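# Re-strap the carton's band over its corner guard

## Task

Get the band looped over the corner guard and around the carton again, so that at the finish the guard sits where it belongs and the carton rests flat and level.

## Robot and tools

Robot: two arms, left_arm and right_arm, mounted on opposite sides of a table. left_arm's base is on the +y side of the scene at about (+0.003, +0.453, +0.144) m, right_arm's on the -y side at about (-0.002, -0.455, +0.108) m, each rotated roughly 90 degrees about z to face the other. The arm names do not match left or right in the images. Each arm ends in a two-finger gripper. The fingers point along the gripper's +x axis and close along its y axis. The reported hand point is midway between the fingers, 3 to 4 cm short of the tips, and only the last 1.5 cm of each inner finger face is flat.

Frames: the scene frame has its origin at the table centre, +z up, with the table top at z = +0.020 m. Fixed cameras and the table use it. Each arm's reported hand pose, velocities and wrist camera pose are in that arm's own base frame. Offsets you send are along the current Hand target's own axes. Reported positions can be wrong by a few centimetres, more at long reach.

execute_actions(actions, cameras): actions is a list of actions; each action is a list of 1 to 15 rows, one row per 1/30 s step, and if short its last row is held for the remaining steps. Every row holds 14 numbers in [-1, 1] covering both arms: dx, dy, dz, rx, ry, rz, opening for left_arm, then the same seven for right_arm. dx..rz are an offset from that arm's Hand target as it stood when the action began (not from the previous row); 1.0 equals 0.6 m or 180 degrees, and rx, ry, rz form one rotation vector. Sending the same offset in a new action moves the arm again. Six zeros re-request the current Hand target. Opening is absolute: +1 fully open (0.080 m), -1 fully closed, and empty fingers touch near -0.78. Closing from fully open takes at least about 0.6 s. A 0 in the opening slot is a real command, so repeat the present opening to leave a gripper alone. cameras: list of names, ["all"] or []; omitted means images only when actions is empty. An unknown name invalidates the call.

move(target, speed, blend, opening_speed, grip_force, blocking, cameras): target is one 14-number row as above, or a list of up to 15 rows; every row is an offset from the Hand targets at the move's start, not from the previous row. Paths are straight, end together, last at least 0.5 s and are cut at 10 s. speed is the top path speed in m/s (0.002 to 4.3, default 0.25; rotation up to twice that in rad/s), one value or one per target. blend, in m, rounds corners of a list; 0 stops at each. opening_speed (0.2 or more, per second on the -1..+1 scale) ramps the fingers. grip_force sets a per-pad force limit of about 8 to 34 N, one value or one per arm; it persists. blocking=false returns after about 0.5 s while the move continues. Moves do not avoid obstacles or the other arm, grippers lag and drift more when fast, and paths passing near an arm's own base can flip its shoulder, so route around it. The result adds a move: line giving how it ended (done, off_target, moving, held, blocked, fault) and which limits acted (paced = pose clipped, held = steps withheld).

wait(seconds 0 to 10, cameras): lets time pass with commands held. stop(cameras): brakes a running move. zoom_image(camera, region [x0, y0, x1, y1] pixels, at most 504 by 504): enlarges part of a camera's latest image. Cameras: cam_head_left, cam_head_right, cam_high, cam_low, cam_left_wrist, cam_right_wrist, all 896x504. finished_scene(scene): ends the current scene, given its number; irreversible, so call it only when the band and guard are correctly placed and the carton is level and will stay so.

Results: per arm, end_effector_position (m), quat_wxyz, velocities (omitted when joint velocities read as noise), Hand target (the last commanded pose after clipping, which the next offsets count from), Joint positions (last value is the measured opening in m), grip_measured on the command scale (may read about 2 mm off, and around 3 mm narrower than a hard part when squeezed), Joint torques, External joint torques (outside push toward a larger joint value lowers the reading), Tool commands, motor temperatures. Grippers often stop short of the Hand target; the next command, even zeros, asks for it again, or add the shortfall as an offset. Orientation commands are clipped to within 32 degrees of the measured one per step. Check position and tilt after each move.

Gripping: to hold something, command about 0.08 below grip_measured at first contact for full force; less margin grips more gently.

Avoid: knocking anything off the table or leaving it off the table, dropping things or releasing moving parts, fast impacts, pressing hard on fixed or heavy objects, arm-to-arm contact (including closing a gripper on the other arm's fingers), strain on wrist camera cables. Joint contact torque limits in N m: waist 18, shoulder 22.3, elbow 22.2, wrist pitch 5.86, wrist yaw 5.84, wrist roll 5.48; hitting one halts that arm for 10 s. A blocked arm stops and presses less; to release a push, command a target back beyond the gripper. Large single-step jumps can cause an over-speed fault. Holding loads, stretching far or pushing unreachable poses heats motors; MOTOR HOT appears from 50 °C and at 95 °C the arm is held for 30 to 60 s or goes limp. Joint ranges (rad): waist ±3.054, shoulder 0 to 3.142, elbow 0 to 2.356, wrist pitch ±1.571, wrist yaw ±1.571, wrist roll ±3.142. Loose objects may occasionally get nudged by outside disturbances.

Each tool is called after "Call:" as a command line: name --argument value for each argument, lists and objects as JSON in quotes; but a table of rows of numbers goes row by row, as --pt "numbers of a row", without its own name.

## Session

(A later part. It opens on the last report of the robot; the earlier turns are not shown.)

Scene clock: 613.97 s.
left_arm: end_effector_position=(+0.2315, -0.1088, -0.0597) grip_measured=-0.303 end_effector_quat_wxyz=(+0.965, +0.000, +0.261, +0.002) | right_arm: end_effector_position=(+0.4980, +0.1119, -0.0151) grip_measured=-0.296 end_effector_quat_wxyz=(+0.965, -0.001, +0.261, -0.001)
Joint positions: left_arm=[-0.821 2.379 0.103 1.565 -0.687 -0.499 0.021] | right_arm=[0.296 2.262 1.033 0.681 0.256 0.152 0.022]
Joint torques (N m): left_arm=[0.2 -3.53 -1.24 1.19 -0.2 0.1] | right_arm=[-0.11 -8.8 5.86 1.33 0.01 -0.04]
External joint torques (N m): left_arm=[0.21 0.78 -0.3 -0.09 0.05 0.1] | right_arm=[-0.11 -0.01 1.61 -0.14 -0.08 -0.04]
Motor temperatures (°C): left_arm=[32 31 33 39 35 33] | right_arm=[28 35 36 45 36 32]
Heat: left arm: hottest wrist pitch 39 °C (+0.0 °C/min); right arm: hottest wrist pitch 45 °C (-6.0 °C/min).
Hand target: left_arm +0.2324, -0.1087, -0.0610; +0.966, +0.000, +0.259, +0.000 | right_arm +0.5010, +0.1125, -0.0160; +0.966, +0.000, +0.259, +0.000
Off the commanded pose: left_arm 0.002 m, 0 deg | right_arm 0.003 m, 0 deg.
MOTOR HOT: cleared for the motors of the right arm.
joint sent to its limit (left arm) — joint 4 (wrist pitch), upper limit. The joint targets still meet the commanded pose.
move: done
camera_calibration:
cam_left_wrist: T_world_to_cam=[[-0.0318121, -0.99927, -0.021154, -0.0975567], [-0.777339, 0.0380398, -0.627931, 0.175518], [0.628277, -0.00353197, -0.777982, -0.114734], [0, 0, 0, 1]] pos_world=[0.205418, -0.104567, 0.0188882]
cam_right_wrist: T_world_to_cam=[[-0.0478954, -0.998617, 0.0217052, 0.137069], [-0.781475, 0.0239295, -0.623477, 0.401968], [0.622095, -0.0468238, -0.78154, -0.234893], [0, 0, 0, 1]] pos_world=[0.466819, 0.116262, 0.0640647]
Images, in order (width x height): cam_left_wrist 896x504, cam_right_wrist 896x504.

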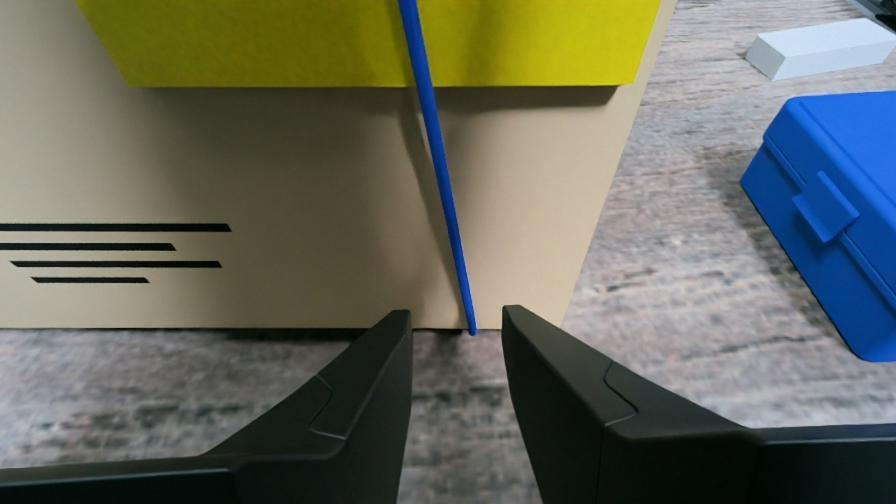

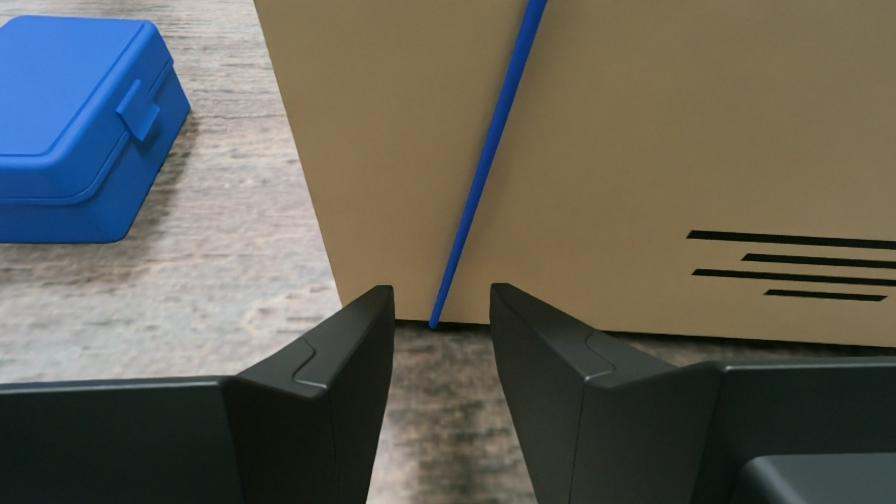

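Call:
move --pt "-0.0088 -0.0033 0.0345 0 0.0833 0 -0.3 0.0167 -0.0075 0 0 0 0 -0.3" --pt "0.0267 -0.0033 0.025 0 0.0833 0 -0.3 0.0333 -0.0075 0 0 0 0 -0.3" --speed 0.1 --blend '[0.005, 0]' --cameras '["cam_left_wrist", "cam_right_wrist"]'

Scene clock: 645.53 s.
left_arm: end_effector_position=(+0.2483, -0.1088, -0.0571) grip_measured=-0.303 end_effector_quat_wxyz=(+0.922, +0.003, +0.387, -0.001) | right_arm: end_effector_position=(+0.5102, +0.1103, -0.0208) grip_measured=-0.296 end_effector_quat_wxyz=(+0.966, -0.003, +0.260, -0.001)
Joint positions: left_arm=[-0.65 1.895 0.219 0.767 -0.438 -0.491 0.021] | right_arm=[0.284 2.307 1.087 0.676 0.248 0.14 0.022]
Joint torques (N m): left_arm=[0.56 -3.35 2.56 1.27 -0.21 0.08] | right_arm=[-1.03 -6.44 8.42 1.17 -0.42 -0.04]
External joint torques (N m): left_arm=[0.57 0.97 0.57 0.06 0.01 0.08] | right_arm=[-1.03 2.74 4.07 -0.34 -0.51 -0.05]
Heat: left arm: hottest wrist pitch 39 °C (+0.0 °C/min); right arm: hottest wrist pitch 45 °C (-3.0 °C/min).
Hand target: left_arm +0.2538, -0.1106, -0.0560; +0.924, +0.000, +0.383, +0.000 | right_arm +0.5183, +0.1080, -0.0261; +0.966, +0.000, +0.259, +0.000
Off the commanded pose: left_arm 0.006 m, 1 deg | right_arm 0.010 m, 0 deg.
move: off_target (right_arm)
camera_calibration:
cam_left_wrist: T_world_to_cam=[[-0.0442014, -0.998889, -0.0163385, -0.0935508], [-0.915052, 0.0470438, -0.400583, 0.238383], [0.400906, -0.00275573, -0.916115, -0.0746096], [0, 0, 0, 1]] pos_world=[0.243909, -0.104867, 0.0256125]
cam_right_wrist: T_world_to_cam=[[-0.0467758, -0.998568, 0.0259573, 0.135689], [-0.77937, 0.0202293, -0.626237, 0.407245], [0.624815, -0.0495231, -0.779201, -0.248017], [0, 0, 0, 1]] pos_world=[0.478706, 0.114974, 0.0582551]
Images, in order (width x height): cam_left_wrist 896x504, cam_right_wrist 896x504.

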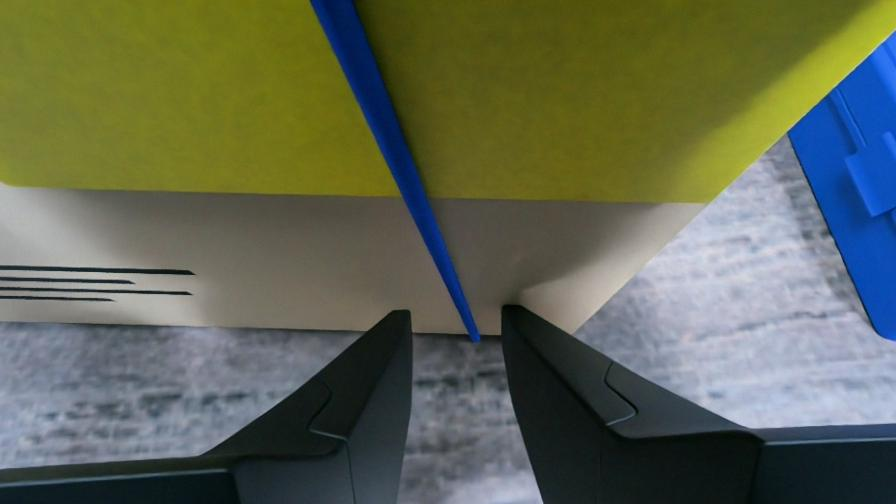

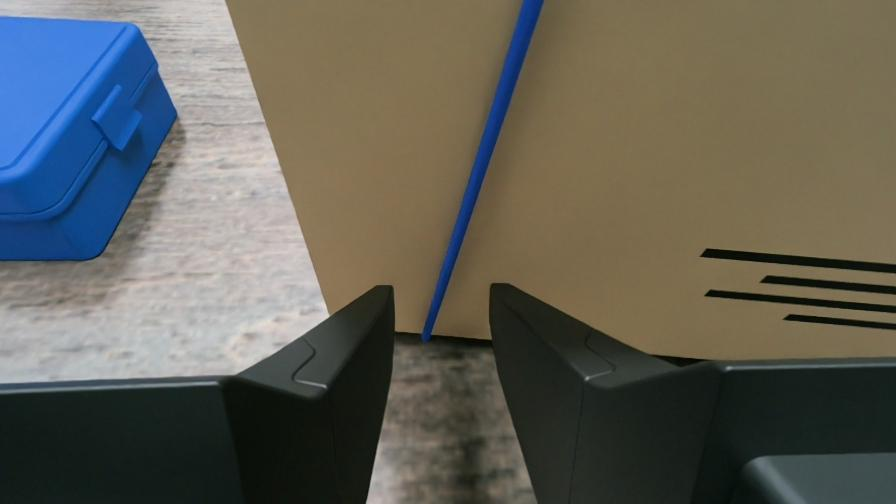

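Call:
move --target '[0, 0, 0, 0, 0, 0, -1.0, -0.0117, 0, 0, 0, 0, 0, -1.0]' --speed 0.05 --opening_speed 0.8 --cameras '["cam_left_wrist", "cam_right_wrist"]'

Scene clock: 659.73 s.
left_arm: end_effector_position=(+0.2481, -0.1118, -0.0577) grip_measured=-0.764 end_effector_quat_wxyz=(+0.921, +0.001, +0.389, -0.008) | right_arm: end_effector_position=(+0.5102, +0.1088, -0.0214) grip_measured=-0.773 end_effector_quat_wxyz=(+0.965, -0.001, +0.261, +0.001)
Joint positions: left_arm=[-0.653 1.898 0.222 0.769 -0.425 -0.49 0.001] | right_arm=[0.278 2.307 1.086 0.677 0.237 0.14 0]
Joint torques (N m): left_arm=[0.77 -3.61 2.28 1.15 -0.61 0.08] | right_arm=[-0.23 -9.34 5.28 1.4 0.1 0.01]
External joint torques (N m): left_arm=[0.77 0.66 0.38 -0.02 -0.4 0.07] | right_arm=[-0.27 -0.2 0.93 -0.1 0.03 0.01]
Heat: left arm: hottest wrist pitch 40 °C (+1.0 °C/min); right arm: hottest wrist pitch 45 °C (-1.0 °C/min).
Hand target: left_arm +0.2538, -0.1107, -0.0560; +0.924, +0.000, +0.383, +0.000 | right_arm +0.5122, +0.1080, -0.0226; +0.966, +0.000, +0.259, +0.000
Off the commanded pose: left_arm 0.006 m, 1 deg | right_arm 0.002 m, 0 deg.
move: done
camera_calibration:
cam_left_wrist: T_world_to_cam=[[-0.0557492, -0.998421, -0.00693043, -0.0931646], [-0.916253, 0.0539166, -0.396956, 0.239482], [0.396702, -0.0157799, -0.917812, -0.0756216], [0, 0, 0, 1]] pos_world=[0.244231, -0.107123, 0.0250117]
cam_right_wrist: T_world_to_cam=[[-0.0436204, -0.998822, 0.0212456, 0.13258], [-0.781037, 0.0208335, -0.624137, 0.407747], [0.622959, -0.0438187, -0.781026, -0.248276], [0, 0, 0, 1]] pos_world=[0.478915, 0.113049, 0.0577627]
Images, in order (width x height): cam_left_wrist 896x504, cam_right_wrist 896x504.

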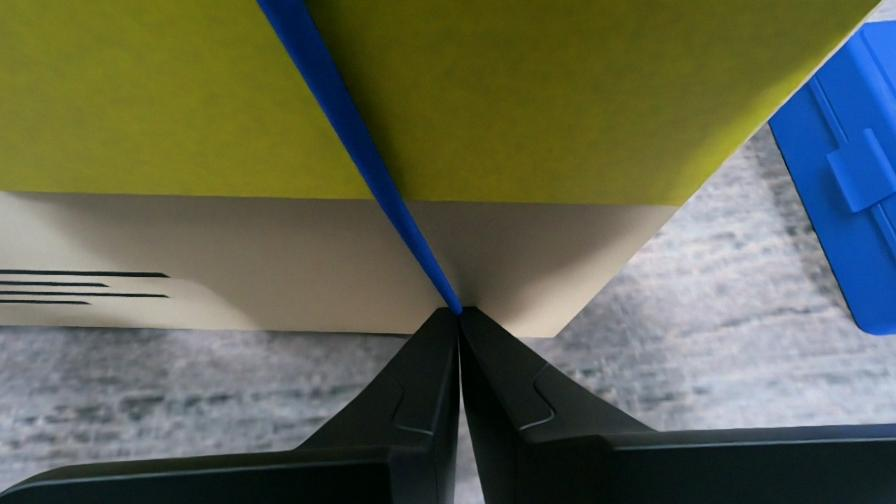

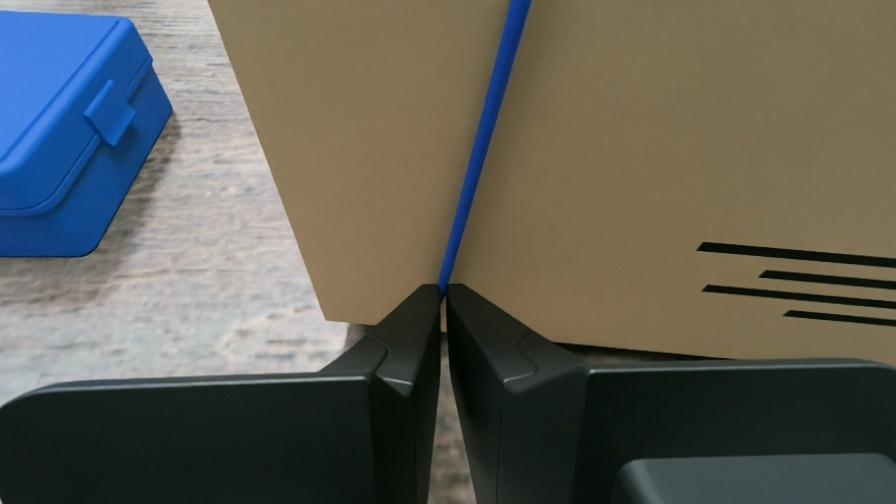

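Call:
move --target '[-0.025, 0, 0, 0, 0, 0, -1.0, -0.025, 0, 0, 0, 0, 0, -1.0]' --speed 0.06 --cameras '["cam_left_wrist", "cam_right_wrist"]'

Scene clock: 665.37 s.
left_arm: end_effector_position=(+0.2422, -0.1101, -0.0497) grip_measured=-0.764 end_effector_quat_wxyz=(+0.921, +0.003, +0.390, -0.001) | right_arm: end_effector_position=(+0.4995, +0.1076, -0.0230) grip_measured=-0.773 end_effector_quat_wxyz=(+0.964, -0.003, +0.266, +0.001)
Joint positions: left_arm=[-0.676 1.817 0.21 0.682 -0.451 -0.518 0.001] | right_arm=[0.283 2.285 1.04 0.689 0.242 0.141 0]
Joint torques (N m): left_arm=[-0.29 -5.79 0.65 1.04 -0.48 -0.01] | right_arm=[0.12 -12.87 3.32 1.21 0.22 0.12]
External joint torques (N m): left_arm=[-0.28 -1.73 -1.63 -0.13 -0.25 -0.02] | right_arm=[0.1 -3.98 -0.88 -0.27 0.14 0.12]
Heat: left arm: hottest wrist pitch 41 °C (+2.0 °C/min); right arm: hottest wrist pitch 45 °C (+0.0 °C/min).
Hand target: left_arm +0.2431, -0.1106, -0.0454; +0.924, +0.000, +0.383, +0.000 | right_arm +0.4992, +0.1079, -0.0150; +0.966, +0.000, +0.259, +0.000
Off the commanded pose: left_arm 0.004 m, 1 deg | right_arm 0.008 m, 1 deg.
move: done
camera_calibration:
cam_left_wrist: T_world_to_cam=[[-0.0423801, -0.998982, -0.0154694, -0.0954475], [-0.917542, 0.045043, -0.395079, 0.23654], [0.395374, -0.00254972, -0.918517, -0.0640752], [0, 0, 0, 1]] pos_world=[0.238324, -0.106168, 0.0331215]
cam_right_wrist: T_world_to_cam=[[-0.0430751, -0.998733, 0.0260132, 0.130857], [-0.787691, 0.0179334, -0.615809, 0.402241], [0.614563, -0.0470164, -0.787466, -0.238502], [0, 0, 0, 1]] pos_world=[0.469053, 0.112264, 0.056488]
Images, in order (width x height): cam_left_wrist 896x504, cam_right_wrist 896x504.

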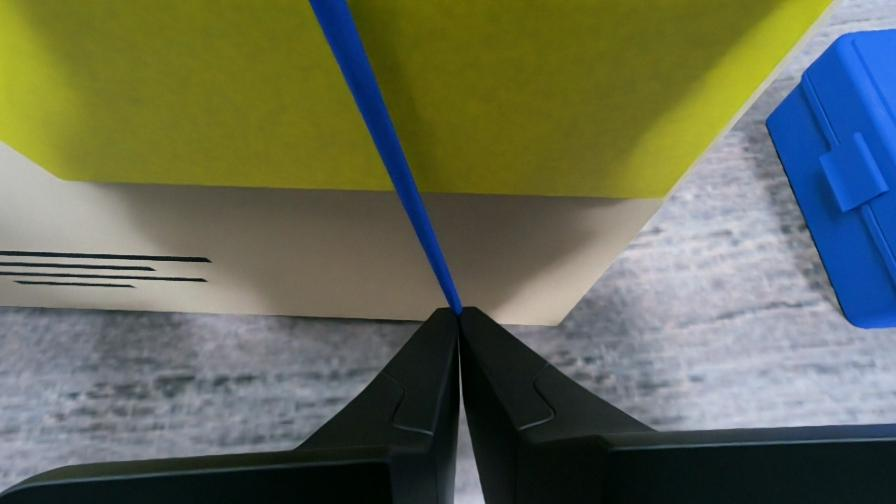

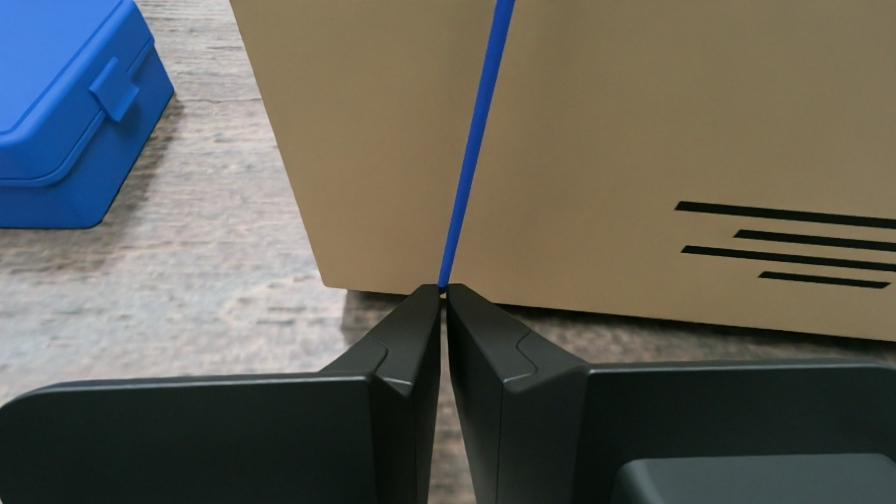

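Call:
move --target '[0, 0.0483, 0, 0, 0, 0, -1.0, 0, -0.0333, 0, 0, 0, 0, -1.0]' --speed 0.06 --cameras '["cam_left_wrist", "cam_right_wrist"]'

Scene clock: 687.67 s.
left_arm: end_effector_position=(+0.2418, -0.0859, -0.0491) grip_measured=-0.764 end_effector_quat_wxyz=(+0.921, +0.001, +0.390, -0.008) | right_arm: end_effector_position=(+0.4971, +0.0878, -0.0264) grip_measured=-0.774 end_effector_quat_wxyz=(+0.963, -0.003, +0.271, -0.001)
Joint positions: left_arm=[-0.548 1.802 0.137 0.791 -0.357 -0.402 0.001] | right_arm=[0.236 2.278 1.01 0.707 0.205 0.12 0]
Joint torques (N m): left_arm=[0.78 -5.31 0.1 1.2 -0.57 0.09] | right_arm=[-0.13 -13.14 3.72 1.42 -0.03 -0.04]
External joint torques (N m): left_arm=[0.78 -1.56 -2 -0.05 -0.39 0.09] | right_arm=[-0.07 -4.4 -0.39 -0.06 -0.1 -0.05]
Motor temperatures (°C): left_arm=[31 34 33 41 34 33] | right_arm=[28 44 34 47 35 32]
Heat: left arm: hottest wrist pitch 41 °C (+2.0 °C/min); right arm: hottest wrist pitch 47 °C (+2.0 °C/min).
Hand target: left_arm +0.2431, -0.0816, -0.0455; +0.924, +0.000, +0.383, +0.000 | right_arm +0.4992, +0.0880, -0.0151; +0.966, +0.000, +0.259, +0.000
Off the commanded pose: left_arm 0.006 m, 1 deg | right_arm 0.012 m, 1 deg.
move: off_target (right_arm)
camera_calibration:
cam_left_wrist: T_world_to_cam=[[-0.0554425, -0.998443, -0.00607703, -0.0675934], [-0.916756, 0.053316, -0.395873, 0.235851], [0.395581, -0.016377, -0.918285, -0.0646242], [0, 0, 0, 1]] pos_world=[0.238034, -0.0811211, 0.0336129]
cam_right_wrist: T_world_to_cam=[[-0.0476595, -0.998498, 0.0270207, 0.113276], [-0.793654, 0.021429, -0.607992, 0.401515], [0.6065, -0.0504217, -0.793483, -0.236483], [0, 0, 0, 1]] pos_world=[0.46749, 0.0925779, 0.0534119]
Images, in order (width x height): cam_left_wrist 896x504, cam_right_wrist 896x504.

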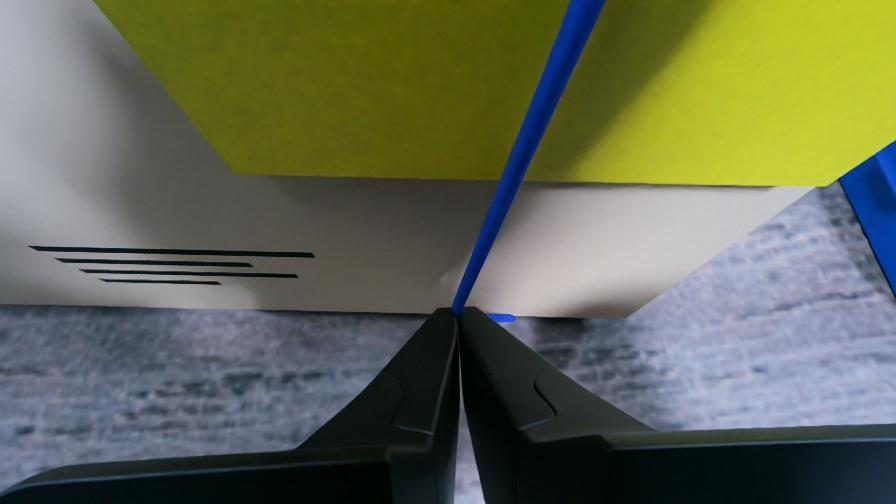

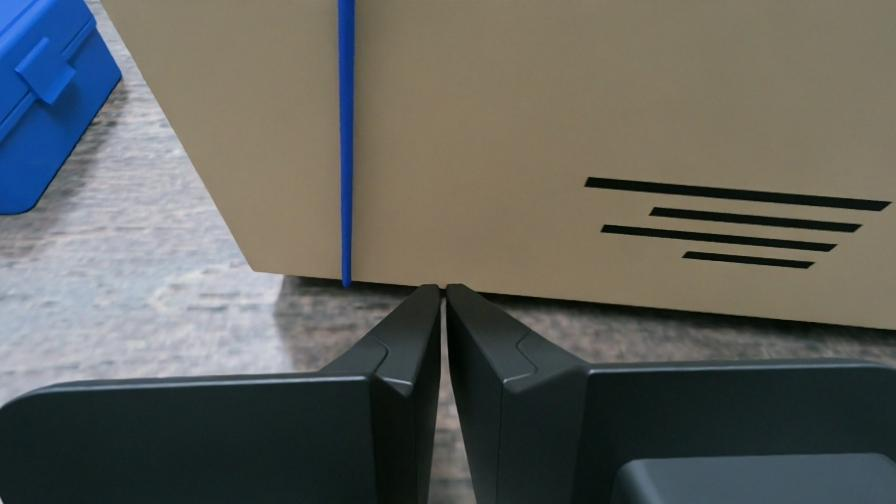

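Call:
move --target '[0, 0.0233, 0, 0, 0, 0, -1.0, -0.0476, 0.0453, -0.0169, 0, -0.0833, 0, -0.25]' --speed 0.08 --cameras '["cam_left_wrist", "cam_right_wrist"]'

Scene clock: 735.40 s.
left_arm: end_effector_position=(+0.2423, -0.0736, -0.0486) grip_measured=-0.764 end_effector_quat_wxyz=(+0.921, +0.000, +0.389, -0.012) | right_arm: end_effector_position=(+0.4716, +0.1151, -0.0047) grip_measured=-0.254 end_effector_quat_wxyz=(+0.992, +0.002, +0.127, +0.000)
Joint positions: left_arm=[-0.472 1.799 0.107 0.843 -0.301 -0.339 0.001] | right_arm=[0.339 2.347 0.839 1.238 0.327 0.093 0.024]
Joint torques (N m): left_arm=[1.08 -5.06 -0.11 1.2 -0.68 0.09] | right_arm=[0.13 -7.97 2.8 1.49 0.14 -0.05]
External joint torques (N m): left_arm=[1.07 -1.42 -2.1 -0.09 -0.53 0.09] | right_arm=[0.08 0.24 -0.37 -0.1 0.09 -0.05]
Heat: left arm: hottest wrist pitch 41 °C (+0.0 °C/min); right arm: hottest wrist pitch 48 °C (+1.0 °C/min).
Hand target: left_arm +0.2432, -0.0676, -0.0454; +0.924, +0.000, +0.383, +0.000 | right_arm +0.4695, +0.1151, -0.0094; +0.991, +0.000, +0.131, +0.000
Off the commanded pose: left_arm 0.007 m, 2 deg | right_arm 0.005 m, 1 deg.
move: done
camera_calibration:
cam_left_wrist: T_world_to_cam=[[-0.0615099, -0.998106, -0.00115489, -0.0535686], [-0.91586, 0.0569012, -0.397445, 0.23573], [0.396757, -0.023389, -0.917625, -0.0648646], [0, 0, 0, 1]] pos_world=[0.238336, -0.0683975, 0.0341062]
cam_right_wrist: T_world_to_cam=[[-0.0505453, -0.99872, 0.00172842, 0.13991], [-0.583718, 0.0281376, -0.811469, 0.293096], [0.810382, -0.0420248, -0.584393, -0.298488], [0, 0, 0, 1]] pos_world=[0.420047, 0.11894, 0.0631622]
Images, in order (width x height): cam_left_wrist 896x504, cam_right_wrist 896x504.

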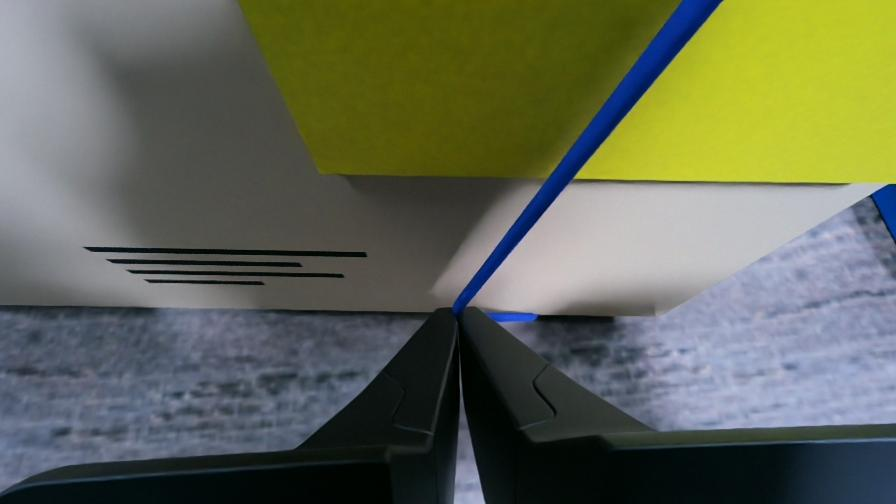

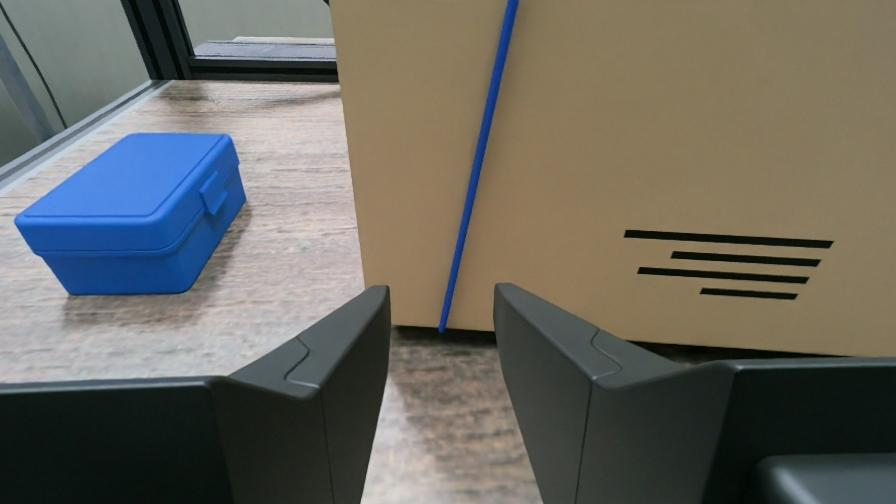

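Call:
move --target '[0.0141, -0.0208, -0.0377, 0, 0, 0, -1.0, 0.0583, -0.0108, -0.01, 0, 0, 0, -0.25]' --speed 0.08 --cameras '["cam_left_wrist", "cam_right_wrist"]'

Scene clock: 757.77 s.
left_arm: end_effector_position=(+0.2371, -0.0841, -0.0641) grip_measured=-0.764 end_effector_quat_wxyz=(+0.926, -0.006, +0.376, -0.006) | right_arm: end_effector_position=(+0.4998, +0.1087, -0.0221) grip_measured=-0.254 end_effector_quat_wxyz=(+0.991, +0.000, +0.131, +0.000)
Joint positions: left_arm=[-0.563 2.007 0.103 1.056 -0.378 -0.418 0.001] | right_arm=[0.298 2.443 0.969 1.199 0.288 0.08 0.024]
Joint torques (N m): left_arm=[0.03 -2.75 -0.98 0.84 -0.44 -0.03] | right_arm=[-0.13 -8.63 4.62 1.21 -0.04 -0.05]
External joint torques (N m): left_arm=[0.03 1.22 -1.84 -0.43 -0.26 -0.03] | right_arm=[-0.13 0.18 1.28 -0.38 -0.08 -0.05]
Heat: left arm: hottest wrist pitch 41 °C (+0.0 °C/min); right arm: hottest wrist pitch 48 °C (+1.0 °C/min).
Hand target: left_arm +0.2332, -0.0801, -0.0674; +0.924, +0.000, +0.383, +0.000 | right_arm +0.5016, +0.1088, -0.0245; +0.991, +0.000, +0.131, +0.000
Off the commanded pose: left_arm 0.006 m, 1 deg | right_arm 0.003 m, 0 deg.
move: done
camera_calibration:
cam_left_wrist: T_world_to_cam=[[-0.046008, -0.998935, 0.00349977, -0.0677701], [-0.905092, 0.0402027, -0.423312, 0.219766], [0.42272, -0.0226433, -0.905977, -0.0826859], [0, 0, 0, 1]] pos_world=[0.230744, -0.0784054, 0.0183554]
cam_right_wrist: T_world_to_cam=[[-0.0507985, -0.998687, 0.0066618, 0.1353], [-0.590154, 0.0246358, -0.806915, 0.299308], [0.805691, -0.0449216, -0.59063, -0.329355], [0, 0, 0, 1]] pos_world=[0.448869, 0.112953, 0.0460877]
Images, in order (width x height): cam_left_wrist 896x504, cam_right_wrist 896x504.

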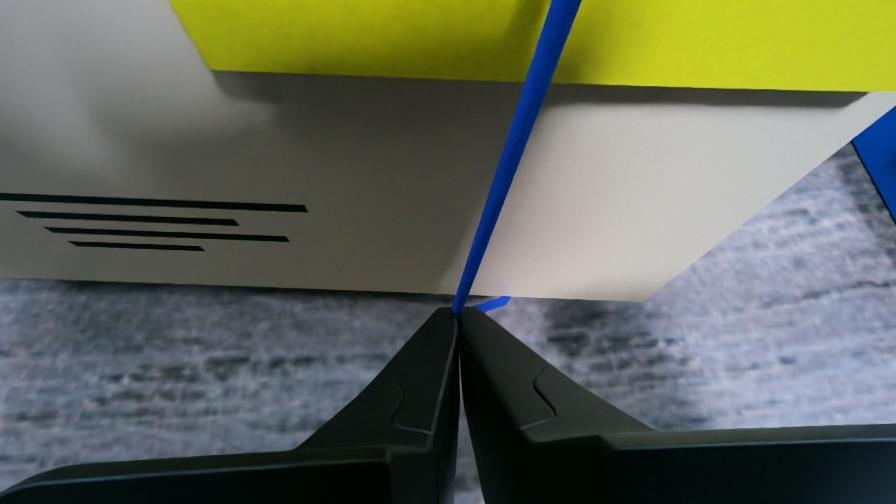

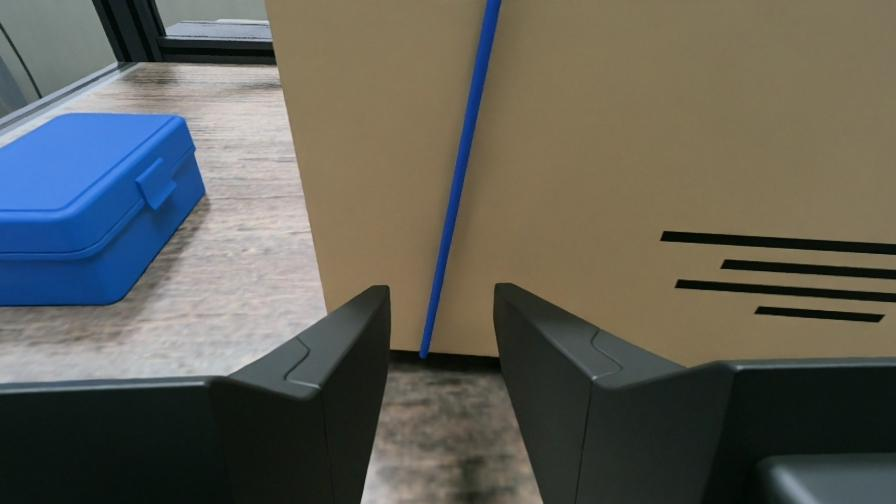

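Call:
move --target '[0, 0, 0, 0, 0, 0, -1.0, 0.0183, 0, 0, 0, 0, 0, -0.25]' --speed 0.05 --cameras '["cam_right_wrist"]'

Scene clock: 767.13 s.
left_arm: end_effector_position=(+0.2371, -0.0840, -0.0641) grip_measured=-0.764 end_effector_quat_wxyz=(+0.926, -0.006, +0.376, -0.006) | right_arm: end_effector_position=(+0.5073, +0.1092, -0.0243) grip_measured=-0.254 end_effector_quat_wxyz=(+0.991, -0.001, +0.131, -0.001)
Joint positions: left_arm=[-0.563 2.008 0.103 1.056 -0.379 -0.418 0.001] | right_arm=[0.294 2.461 1.005 1.181 0.285 0.077 0.024]
Joint torques (N m): left_arm=[0.01 -2.75 -0.98 0.83 -0.42 -0.02] | right_arm=[-0.46 -7.99 6.29 0.88 -0.21 -0.03]
External joint torques (N m): left_arm=[0.01 1.19 -1.85 -0.43 -0.24 -0.03] | right_arm=[-0.47 0.92 2.89 -0.69 -0.25 -0.03]
Heat: left arm: hottest wrist pitch 40 °C (-1.0 °C/min); right arm: hottest wrist pitch 47 °C (+0.0 °C/min).
Hand target: left_arm +0.2332, -0.0801, -0.0674; +0.924, +0.000, +0.383, +0.000 | right_arm +0.5122, +0.1087, -0.0273; +0.991, +0.000, +0.131, +0.000
Off the commanded pose: left_arm 0.006 m, 1 deg | right_arm 0.006 m, 0 deg.
move: done
camera_calibration:
cam_right_wrist: T_world_to_cam=[[-0.0513738, -0.998642, 0.00860577, 0.136474], [-0.590642, 0.023434, -0.806593, 0.302291], [0.805297, -0.0465207, -0.591044, -0.33629], [0, 0, 0, 1]] pos_world=[0.456371, 0.11356, 0.0438893]
Images, in order (width x height): cam_right_wrist 896x504.

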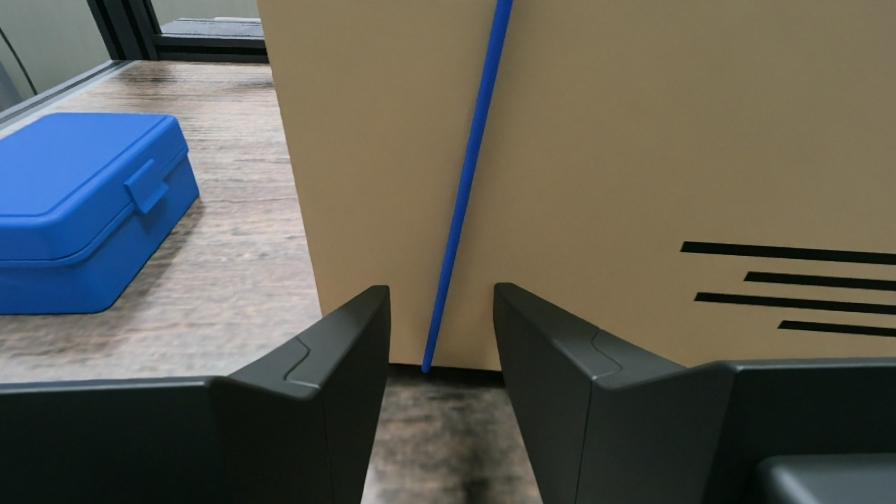

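Call:
move --target '[0, 0, 0, 0, 0, 0, -1.0, 0.003, 0, 0, 0, 0, 0, -1.0]' --speed 0.05 --opening_speed 1.0 --cameras '["cam_right_wrist"]'

Call:
zoom_image --camera "cam_right_wrist" --region '[340, 200, 560, 400]'

Scene clock: 773.20 s.
left_arm: end_effector_position=(+0.2371, -0.0839, -0.0642) grip_measured=-0.764 end_effector_quat_wxyz=(+0.926, -0.006, +0.376, -0.006) | right_arm: end_effector_position=(+0.5099, +0.1082, -0.0258) grip_measured=-0.772 end_effector_quat_wxyz=(+0.991, -0.001, +0.133, -0.001)
Joint positions: left_arm=[-0.563 2.008 0.103 1.056 -0.379 -0.418 0.001] | right_arm=[0.289 2.468 1.018 1.173 0.281 0.077 0]
Joint torques (N m): left_arm=[0.01 -2.77 -0.98 0.82 -0.41 -0.02] | right_arm=[-0.24 -8.4 5.91 1.06 -0.13 -0.03]
External joint torques (N m): left_arm=[-0.01 1.17 -1.8 -0.43 -0.23 -0.02] | right_arm=[-0.27 0.57 2.51 -0.51 -0.17 -0.03]
Heat: left arm: hottest wrist pitch 40 °C (-1.0 °C/min); right arm: hottest wrist pitch 47 °C (-1.0 °C/min).
Hand target: left_arm +0.2331, -0.0801, -0.0674; +0.924, +0.000, +0.383, +0.000 | right_arm +0.5140, +0.1086, -0.0277; +0.991, +0.000, +0.131, +0.000
Off the commanded pose: left_arm 0.006 m, 1 deg | right_arm 0.005 m, 0 deg.
move: done
camera_calibration:
cam_right_wrist: T_world_to_cam=[[-0.052309, -0.998595, 0.00844882, 0.136164], [-0.592538, 0.0242263, -0.805178, 0.303649], [0.803843, -0.0471243, -0.592972, -0.338538], [0, 0, 0, 1]] pos_world=[0.459178, 0.112663, 0.0425972]
Images, in order (width x height): cam_right_wrist 896x504.

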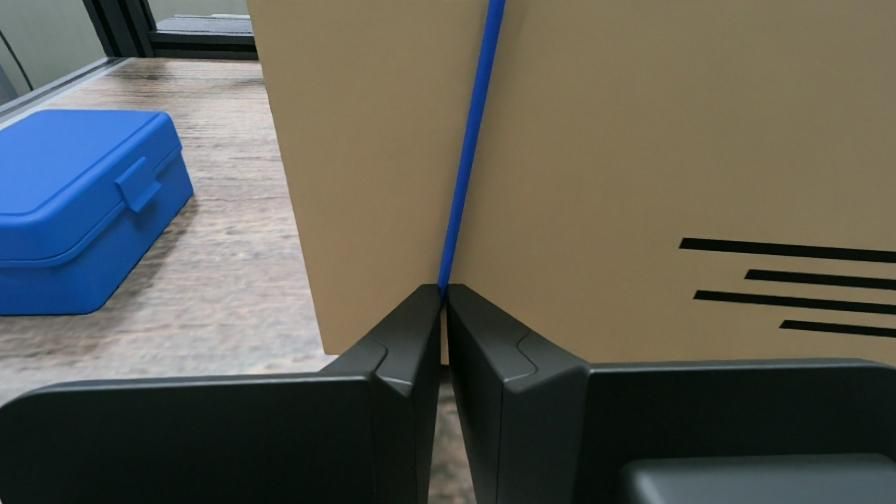

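Scaled by 2.291.

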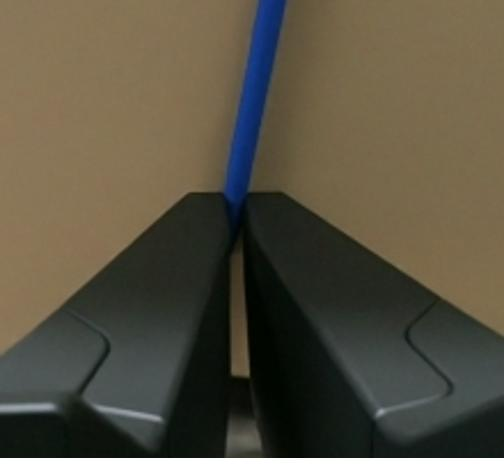

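Call:
move --pt "0 0 0 0 0 0 -1.0 -0.0354 0 -0.029 0 0 0 -1.0" --pt "0 0 0 0 0 0 -1.0 -0.0354 -0.0285 -0.029 0 0 0 -1.0" --speed 0.05 --blend '[0.004, 0]' --cameras '["cam_right_wrist", "cam_low", "cam_left_wrist"]'

Call:
zoom_image --camera "cam_low" --region '[140, 180, 500, 380]'

Scene clock: 793.67 s.
left_arm: end_effector_position=(+0.2371, -0.0839, -0.0642) grip_measured=-0.764 end_effector_quat_wxyz=(+0.926, -0.006, +0.376, -0.006) | right_arm: end_effector_position=(+0.4904, +0.0924, -0.0363) grip_measured=-0.774 end_effector_quat_wxyz=(+0.992, +0.001, +0.129, +0.000)
Joint positions: left_arm=[-0.563 2.008 0.103 1.056 -0.379 -0.418 0.001] | right_arm=[0.262 2.486 0.926 1.293 0.254 0.07 0]
Joint torques (N m): left_arm=[0.02 -2.75 -0.98 0.83 -0.42 -0.03] | right_arm=[-0.07 -9.01 2.57 1.51 -0.05 -0.05]
External joint torques (N m): left_arm=[0.02 1.2 -1.82 -0.44 -0.24 -0.03] | right_arm=[-0.12 -0.49 -0.3 -0.07 -0.08 -0.05]
Heat: left arm: hottest wrist pitch 39 °C (-2.0 °C/min); right arm: hottest wrist pitch 46 °C (-2.0 °C/min).
Hand target: left_arm +0.2331, -0.0801, -0.0674; +0.924, +0.000, +0.383, +0.000 | right_arm +0.4890, +0.0916, -0.0390; +0.991, +0.000, +0.131, +0.000
Off the commanded pose: left_arm 0.006 m, 1 deg | right_arm 0.003 m, 0 deg.
move: done; blend cut to 0 m at target 1
camera_calibration:
cam_left_wrist: T_world_to_cam=[[-0.0455335, -0.998959, 0.0027296, -0.0677701], [-0.905112, 0.0400993, -0.423277, 0.219716], [0.422727, -0.0217439, -0.905996, -0.0827043], [0, 0, 0, 1]] pos_world=[0.230743, -0.0783083, 0.0182561]
cam_right_wrist: T_world_to_cam=[[-0.0516082, -0.998655, 0.00504808, 0.118931], [-0.586813, 0.0262343, -0.809297, 0.280944], [0.808076, -0.0447286, -0.587378, -0.331971], [0, 0, 0, 1]] pos_world=[0.439258, 0.0965519, 0.0317743]
Images, in order (width x height): cam_low 896x504, cam_left_wrist 896x504, cam_right_wrist 896x504.

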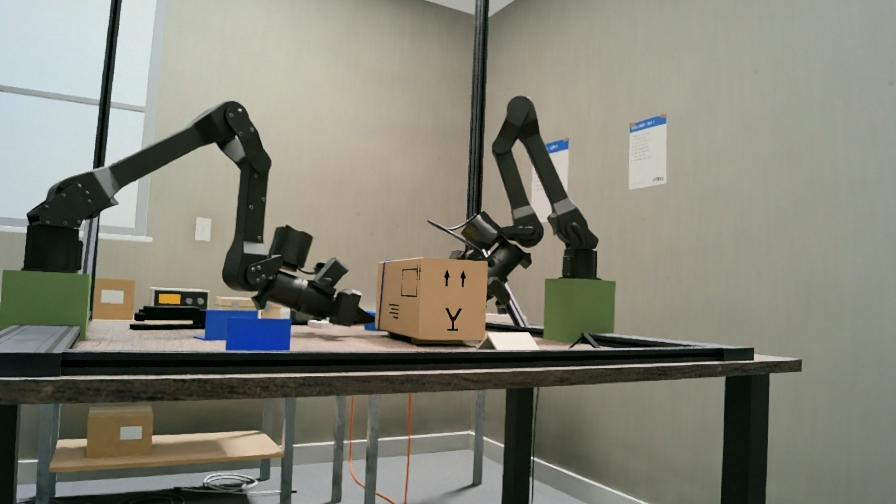

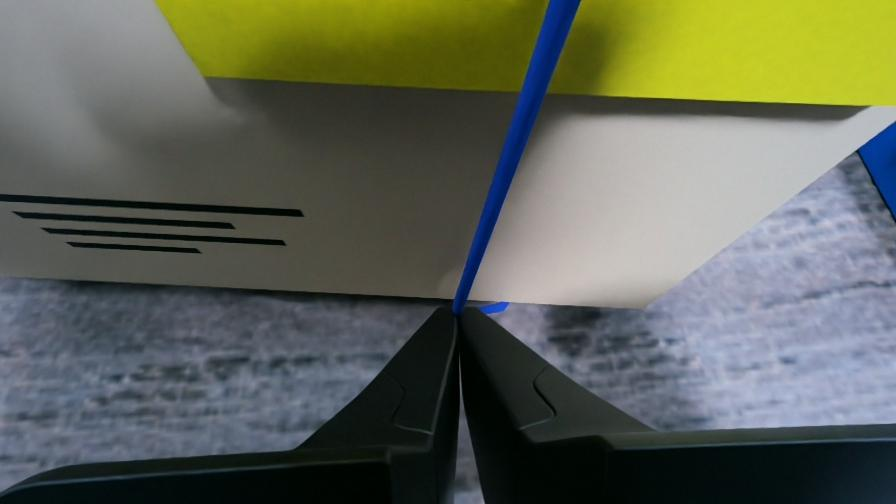

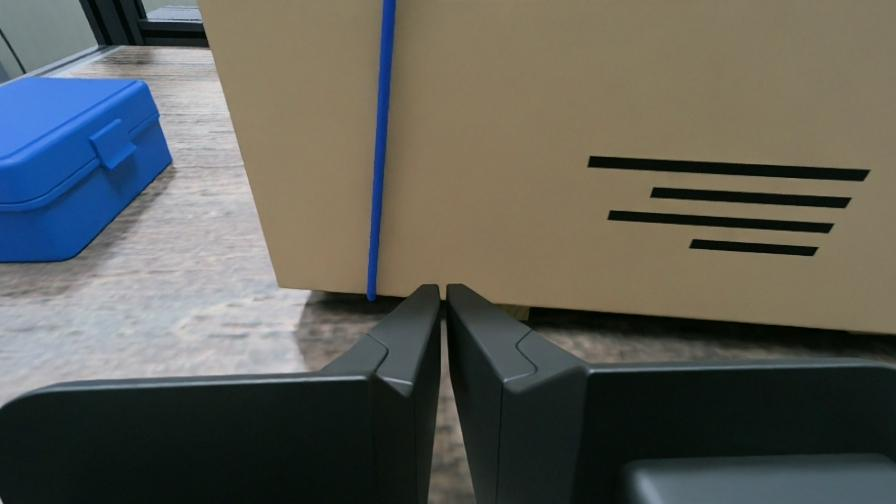

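Scaled by 1.400.

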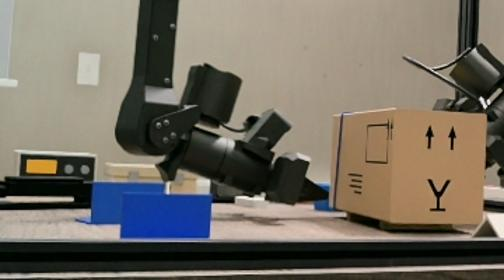

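Call:
move --pt "0 0 0 0 0 0 -1.0 0.0035 0.0592 -0.0129 0 0 0 -1.0" --pt "0 0 0 0 0 0 -1.0 0.0397 0.0592 -0.0031 0 0 0 -1.0" --speed '[0.1, 0.05]' --cameras '["cam_right_wrist"]'

Scene clock: 829.97 s.
left_arm: end_effector_position=(+0.2371, -0.0839, -0.0642) grip_measured=-0.764 end_effector_quat_wxyz=(+0.926, -0.006, +0.376, -0.006) | right_arm: end_effector_position=(+0.5098, +0.1274, -0.0444) grip_measured=-0.774 end_effector_quat_wxyz=(+0.991, +0.000, +0.131, +0.000)
Joint positions: left_arm=[-0.563 2.008 0.103 1.056 -0.379 -0.418 0.001] | right_arm=[0.336 2.546 1.068 1.201 0.324 0.091 0]
Joint torques (N m): left_arm=[0.03 -2.76 -0.97 0.82 -0.42 -0.02] | right_arm=[-0.28 -9 4.62 1.2 -0.02 -0.03]
External joint torques (N m): left_arm=[-0.01 1.16 -1.81 -0.44 -0.23 -0.02] | right_arm=[-0.22 0.15 1.36 -0.37 -0.09 -0.03]
Heat: left arm: hottest wrist pitch 39 °C (-1.0 °C/min); right arm: hottest wrist pitch 51 °C (+4.0 °C/min). Fold the right arm in close to its base, or ease its load, before you think long.
Hand target: left_arm +0.2331, -0.0801, -0.0674; +0.924, +0.000, +0.383, +0.000 | right_arm +0.5115, +0.1271, -0.0470; +0.991, +0.000, +0.131, +0.000
Off the commanded pose: left_arm 0.006 m, 1 deg | right_arm 0.003 m, 0 deg.
MOTOR HOT: joint 4 (wrist pitch) of the right arm reports 51 °C; the controller stops that arm at 95 °C. To cool a motor, set the load down, stop pushing, or move to a pose that needs little force.
move: done
camera_calibration:
cam_right_wrist: T_world_to_cam=[[-0.05046, -0.998706, 0.0062604, 0.154486], [-0.589689, 0.024734, -0.807252, 0.286614], [0.806053, -0.0444256, -0.590174, -0.349926], [0, 0, 0, 1]] pos_world=[0.458867, 0.131651, 0.0238858]
Images, in order (width x height): cam_right_wrist 896x504.

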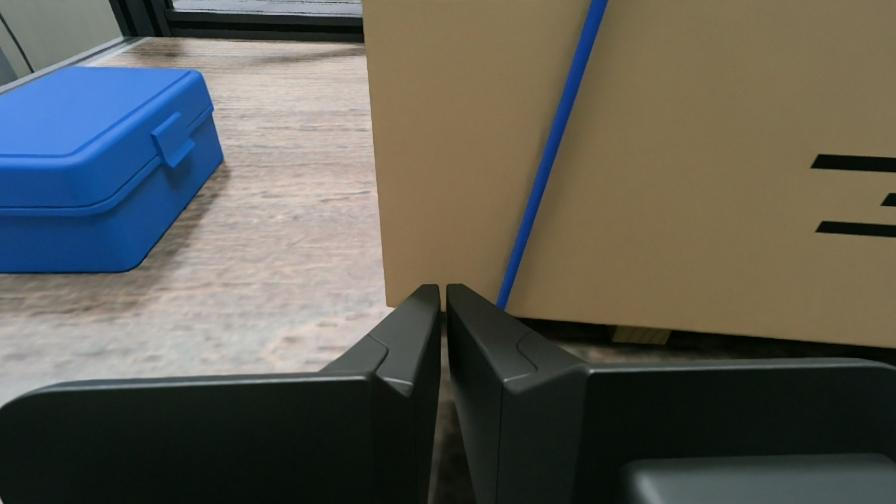

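Call:
move --target '[0, 0, 0, 0, 0, 0, -1.0, 0.008, 0, 0, 0, 0, 0, -1.0]' --speed 0.05 --cameras '["cam_right_wrist"]'

Scene clock: 835.20 s.
left_arm: end_effector_position=(+0.2371, -0.0839, -0.0642) grip_measured=-0.764 end_effector_quat_wxyz=(+0.926, -0.006, +0.376, -0.006) | right_arm: end_effector_position=(+0.5128, +0.1279, -0.0452) grip_measured=-0.774 end_effector_quat_wxyz=(+0.991, +0.000, +0.131, +0.000)
Joint positions: left_arm=[-0.563 2.008 0.103 1.056 -0.379 -0.418 0.001] | right_arm=[0.335 2.553 1.083 1.193 0.322 0.09 0]
Joint torques (N m): left_arm=[0.01 -2.76 -0.97 0.82 -0.41 -0.03] | right_arm=[-0.45 -8.69 5.44 1.01 -0.11 -0.06]
External joint torques (N m): left_arm=[-0.01 1.2 -1.84 -0.45 -0.22 -0.03] | right_arm=[-0.42 0.66 2.07 -0.59 -0.17 -0.06]
Heat: left arm: hottest wrist pitch 38 °C (-2.0 °C/min); right arm: hottest wrist pitch 50 °C (+3.0 °C/min). Fold the right arm in close to its base, or ease its load, before you think long.
Hand target: left_arm +0.2331, -0.0801, -0.0674; +0.924, +0.000, +0.383, +0.000 | right_arm +0.5161, +0.1271, -0.0483; +0.991, +0.000, +0.131, +0.000
Off the commanded pose: left_arm 0.006 m, 1 deg | right_arm 0.005 m, 0 deg.
MOTOR HOT: still on. Joint 4 (wrist pitch) of the right arm reports 50 °C.
move: done
camera_calibration:
cam_right_wrist: T_world_to_cam=[[-0.049764, -0.998737, 0.00687166, 0.15481], [-0.589808, 0.0238345, -0.807192, 0.287817], [0.806009, -0.044222, -0.590249, -0.352858], [0, 0, 0, 1]] pos_world=[0.461867, 0.13215, 0.0229861]
Images, in order (width x height): cam_right_wrist 896x504.

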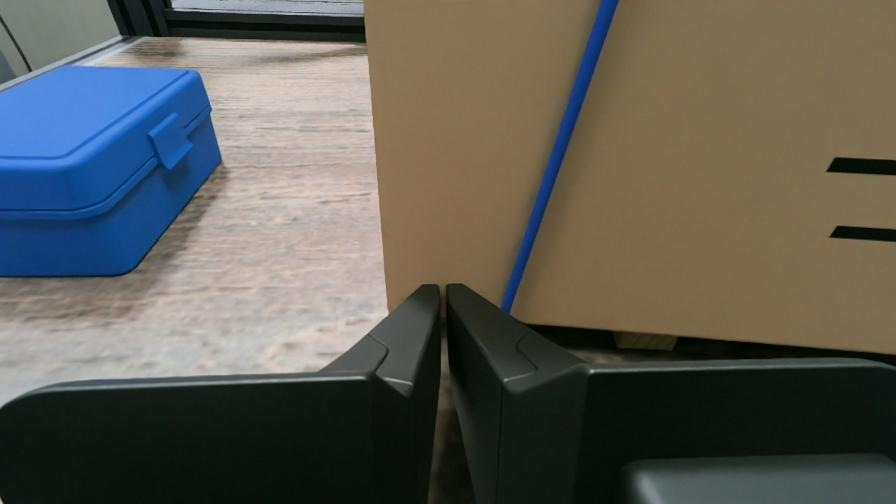

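Call:
move --target '[0, 0, 0, 0, 0, 0, -1.0, -0.004, -0.05, -0.001, 0, 0, 0, -1.0]' --speed 0.04 --cameras '["cam_right_wrist", "cam_left_wrist"]'

Scene clock: 843.97 s.
left_arm: end_effector_position=(+0.2371, -0.0839, -0.0642) grip_measured=-0.764 end_effector_quat_wxyz=(+0.926, -0.006, +0.376, -0.006) | right_arm: end_effector_position=(+0.5110, +0.1117, -0.0482) grip_measured=-0.775 end_effector_quat_wxyz=(+0.991, -0.001, +0.132, +0.018)
Joint positions: left_arm=[-0.563 2.008 0.103 1.056 -0.379 -0.418 0.001] | right_arm=[0.283 2.553 1.049 1.23 0.237 0.069 0]
Joint torques (N m): left_arm=[0.02 -2.78 -0.97 0.82 -0.41 -0.02] | right_arm=[-2.05 -10.11 3.25 1.44 0.5 -0.04]
External joint torques (N m): left_arm=[0.02 1.15 -1.81 -0.43 -0.23 -0.03] | right_arm=[-2.11 -0.99 0.1 -0.14 0.47 -0.04]
Heat: left arm: hottest wrist pitch 38 °C (-1.0 °C/min); right arm: hottest wrist pitch 49 °C (+3.0 °C/min). Fold the right arm in close to its base, or ease its load, before you think long.
Hand target: left_arm +0.2331, -0.0801, -0.0674; +0.924, +0.000, +0.383, +0.000 | right_arm +0.5136, +0.0971, -0.0483; +0.991, +0.000, +0.131, +0.000
Off the commanded pose: left_arm 0.006 m, 1 deg | right_arm 0.015 m, 2 deg.
MOTOR HOT: still on. Joint 4 (wrist pitch) of the right arm reports 49 °C.
move: off_target (right_arm)
camera_calibration:
cam_left_wrist: T_world_to_cam=[[-0.0455335, -0.998959, 0.0027296, -0.0677701], [-0.905112, 0.0400993, -0.423277, 0.219716], [0.422727, -0.0217439, -0.905996, -0.0827043], [0, 0, 0, 1]] pos_world=[0.230743, -0.0783083, 0.0182561]
cam_right_wrist: T_world_to_cam=[[-0.0144943, -0.999888, 0.00375483, 0.120505], [-0.593117, 0.00557442, -0.805097, 0.288561], [0.804986, -0.0138964, -0.593131, -0.356867], [0, 0, 0, 1]] pos_world=[0.46017, 0.113924, 0.0201982]
Images, in order (width x height): cam_left_wrist 896x504, cam_right_wrist 896x504.

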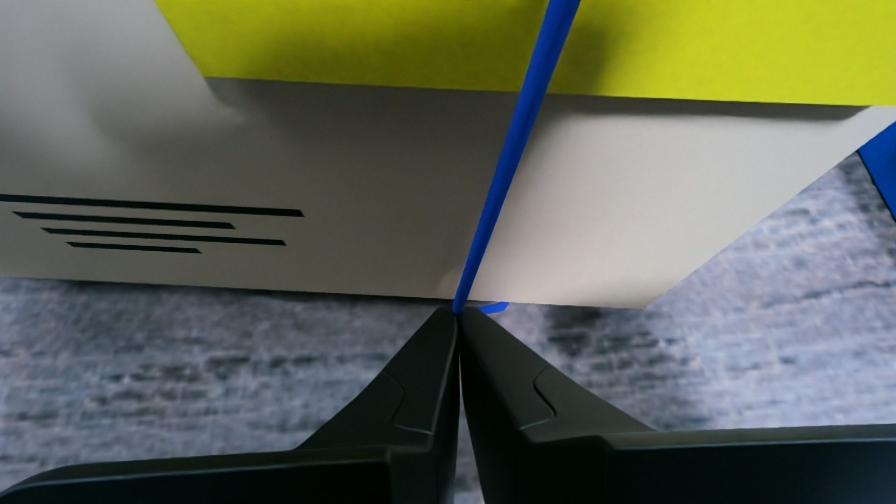

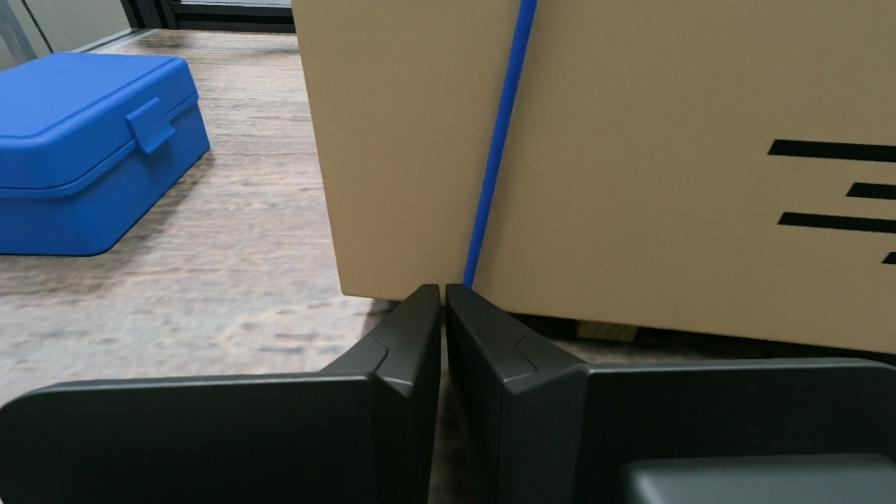

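Call:
zoom_image --camera "cam_right_wrist" --region '[320, 250, 680, 380]'

Call:
zoom_image --camera "cam_left_wrist" --region '[320, 230, 720, 380]'

Scaled by 1.400.

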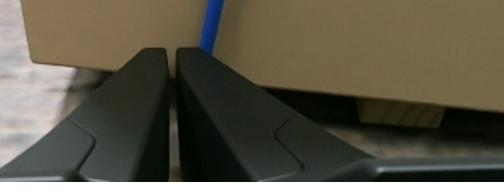

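Scaled by 1.260.

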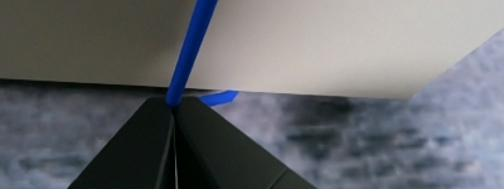

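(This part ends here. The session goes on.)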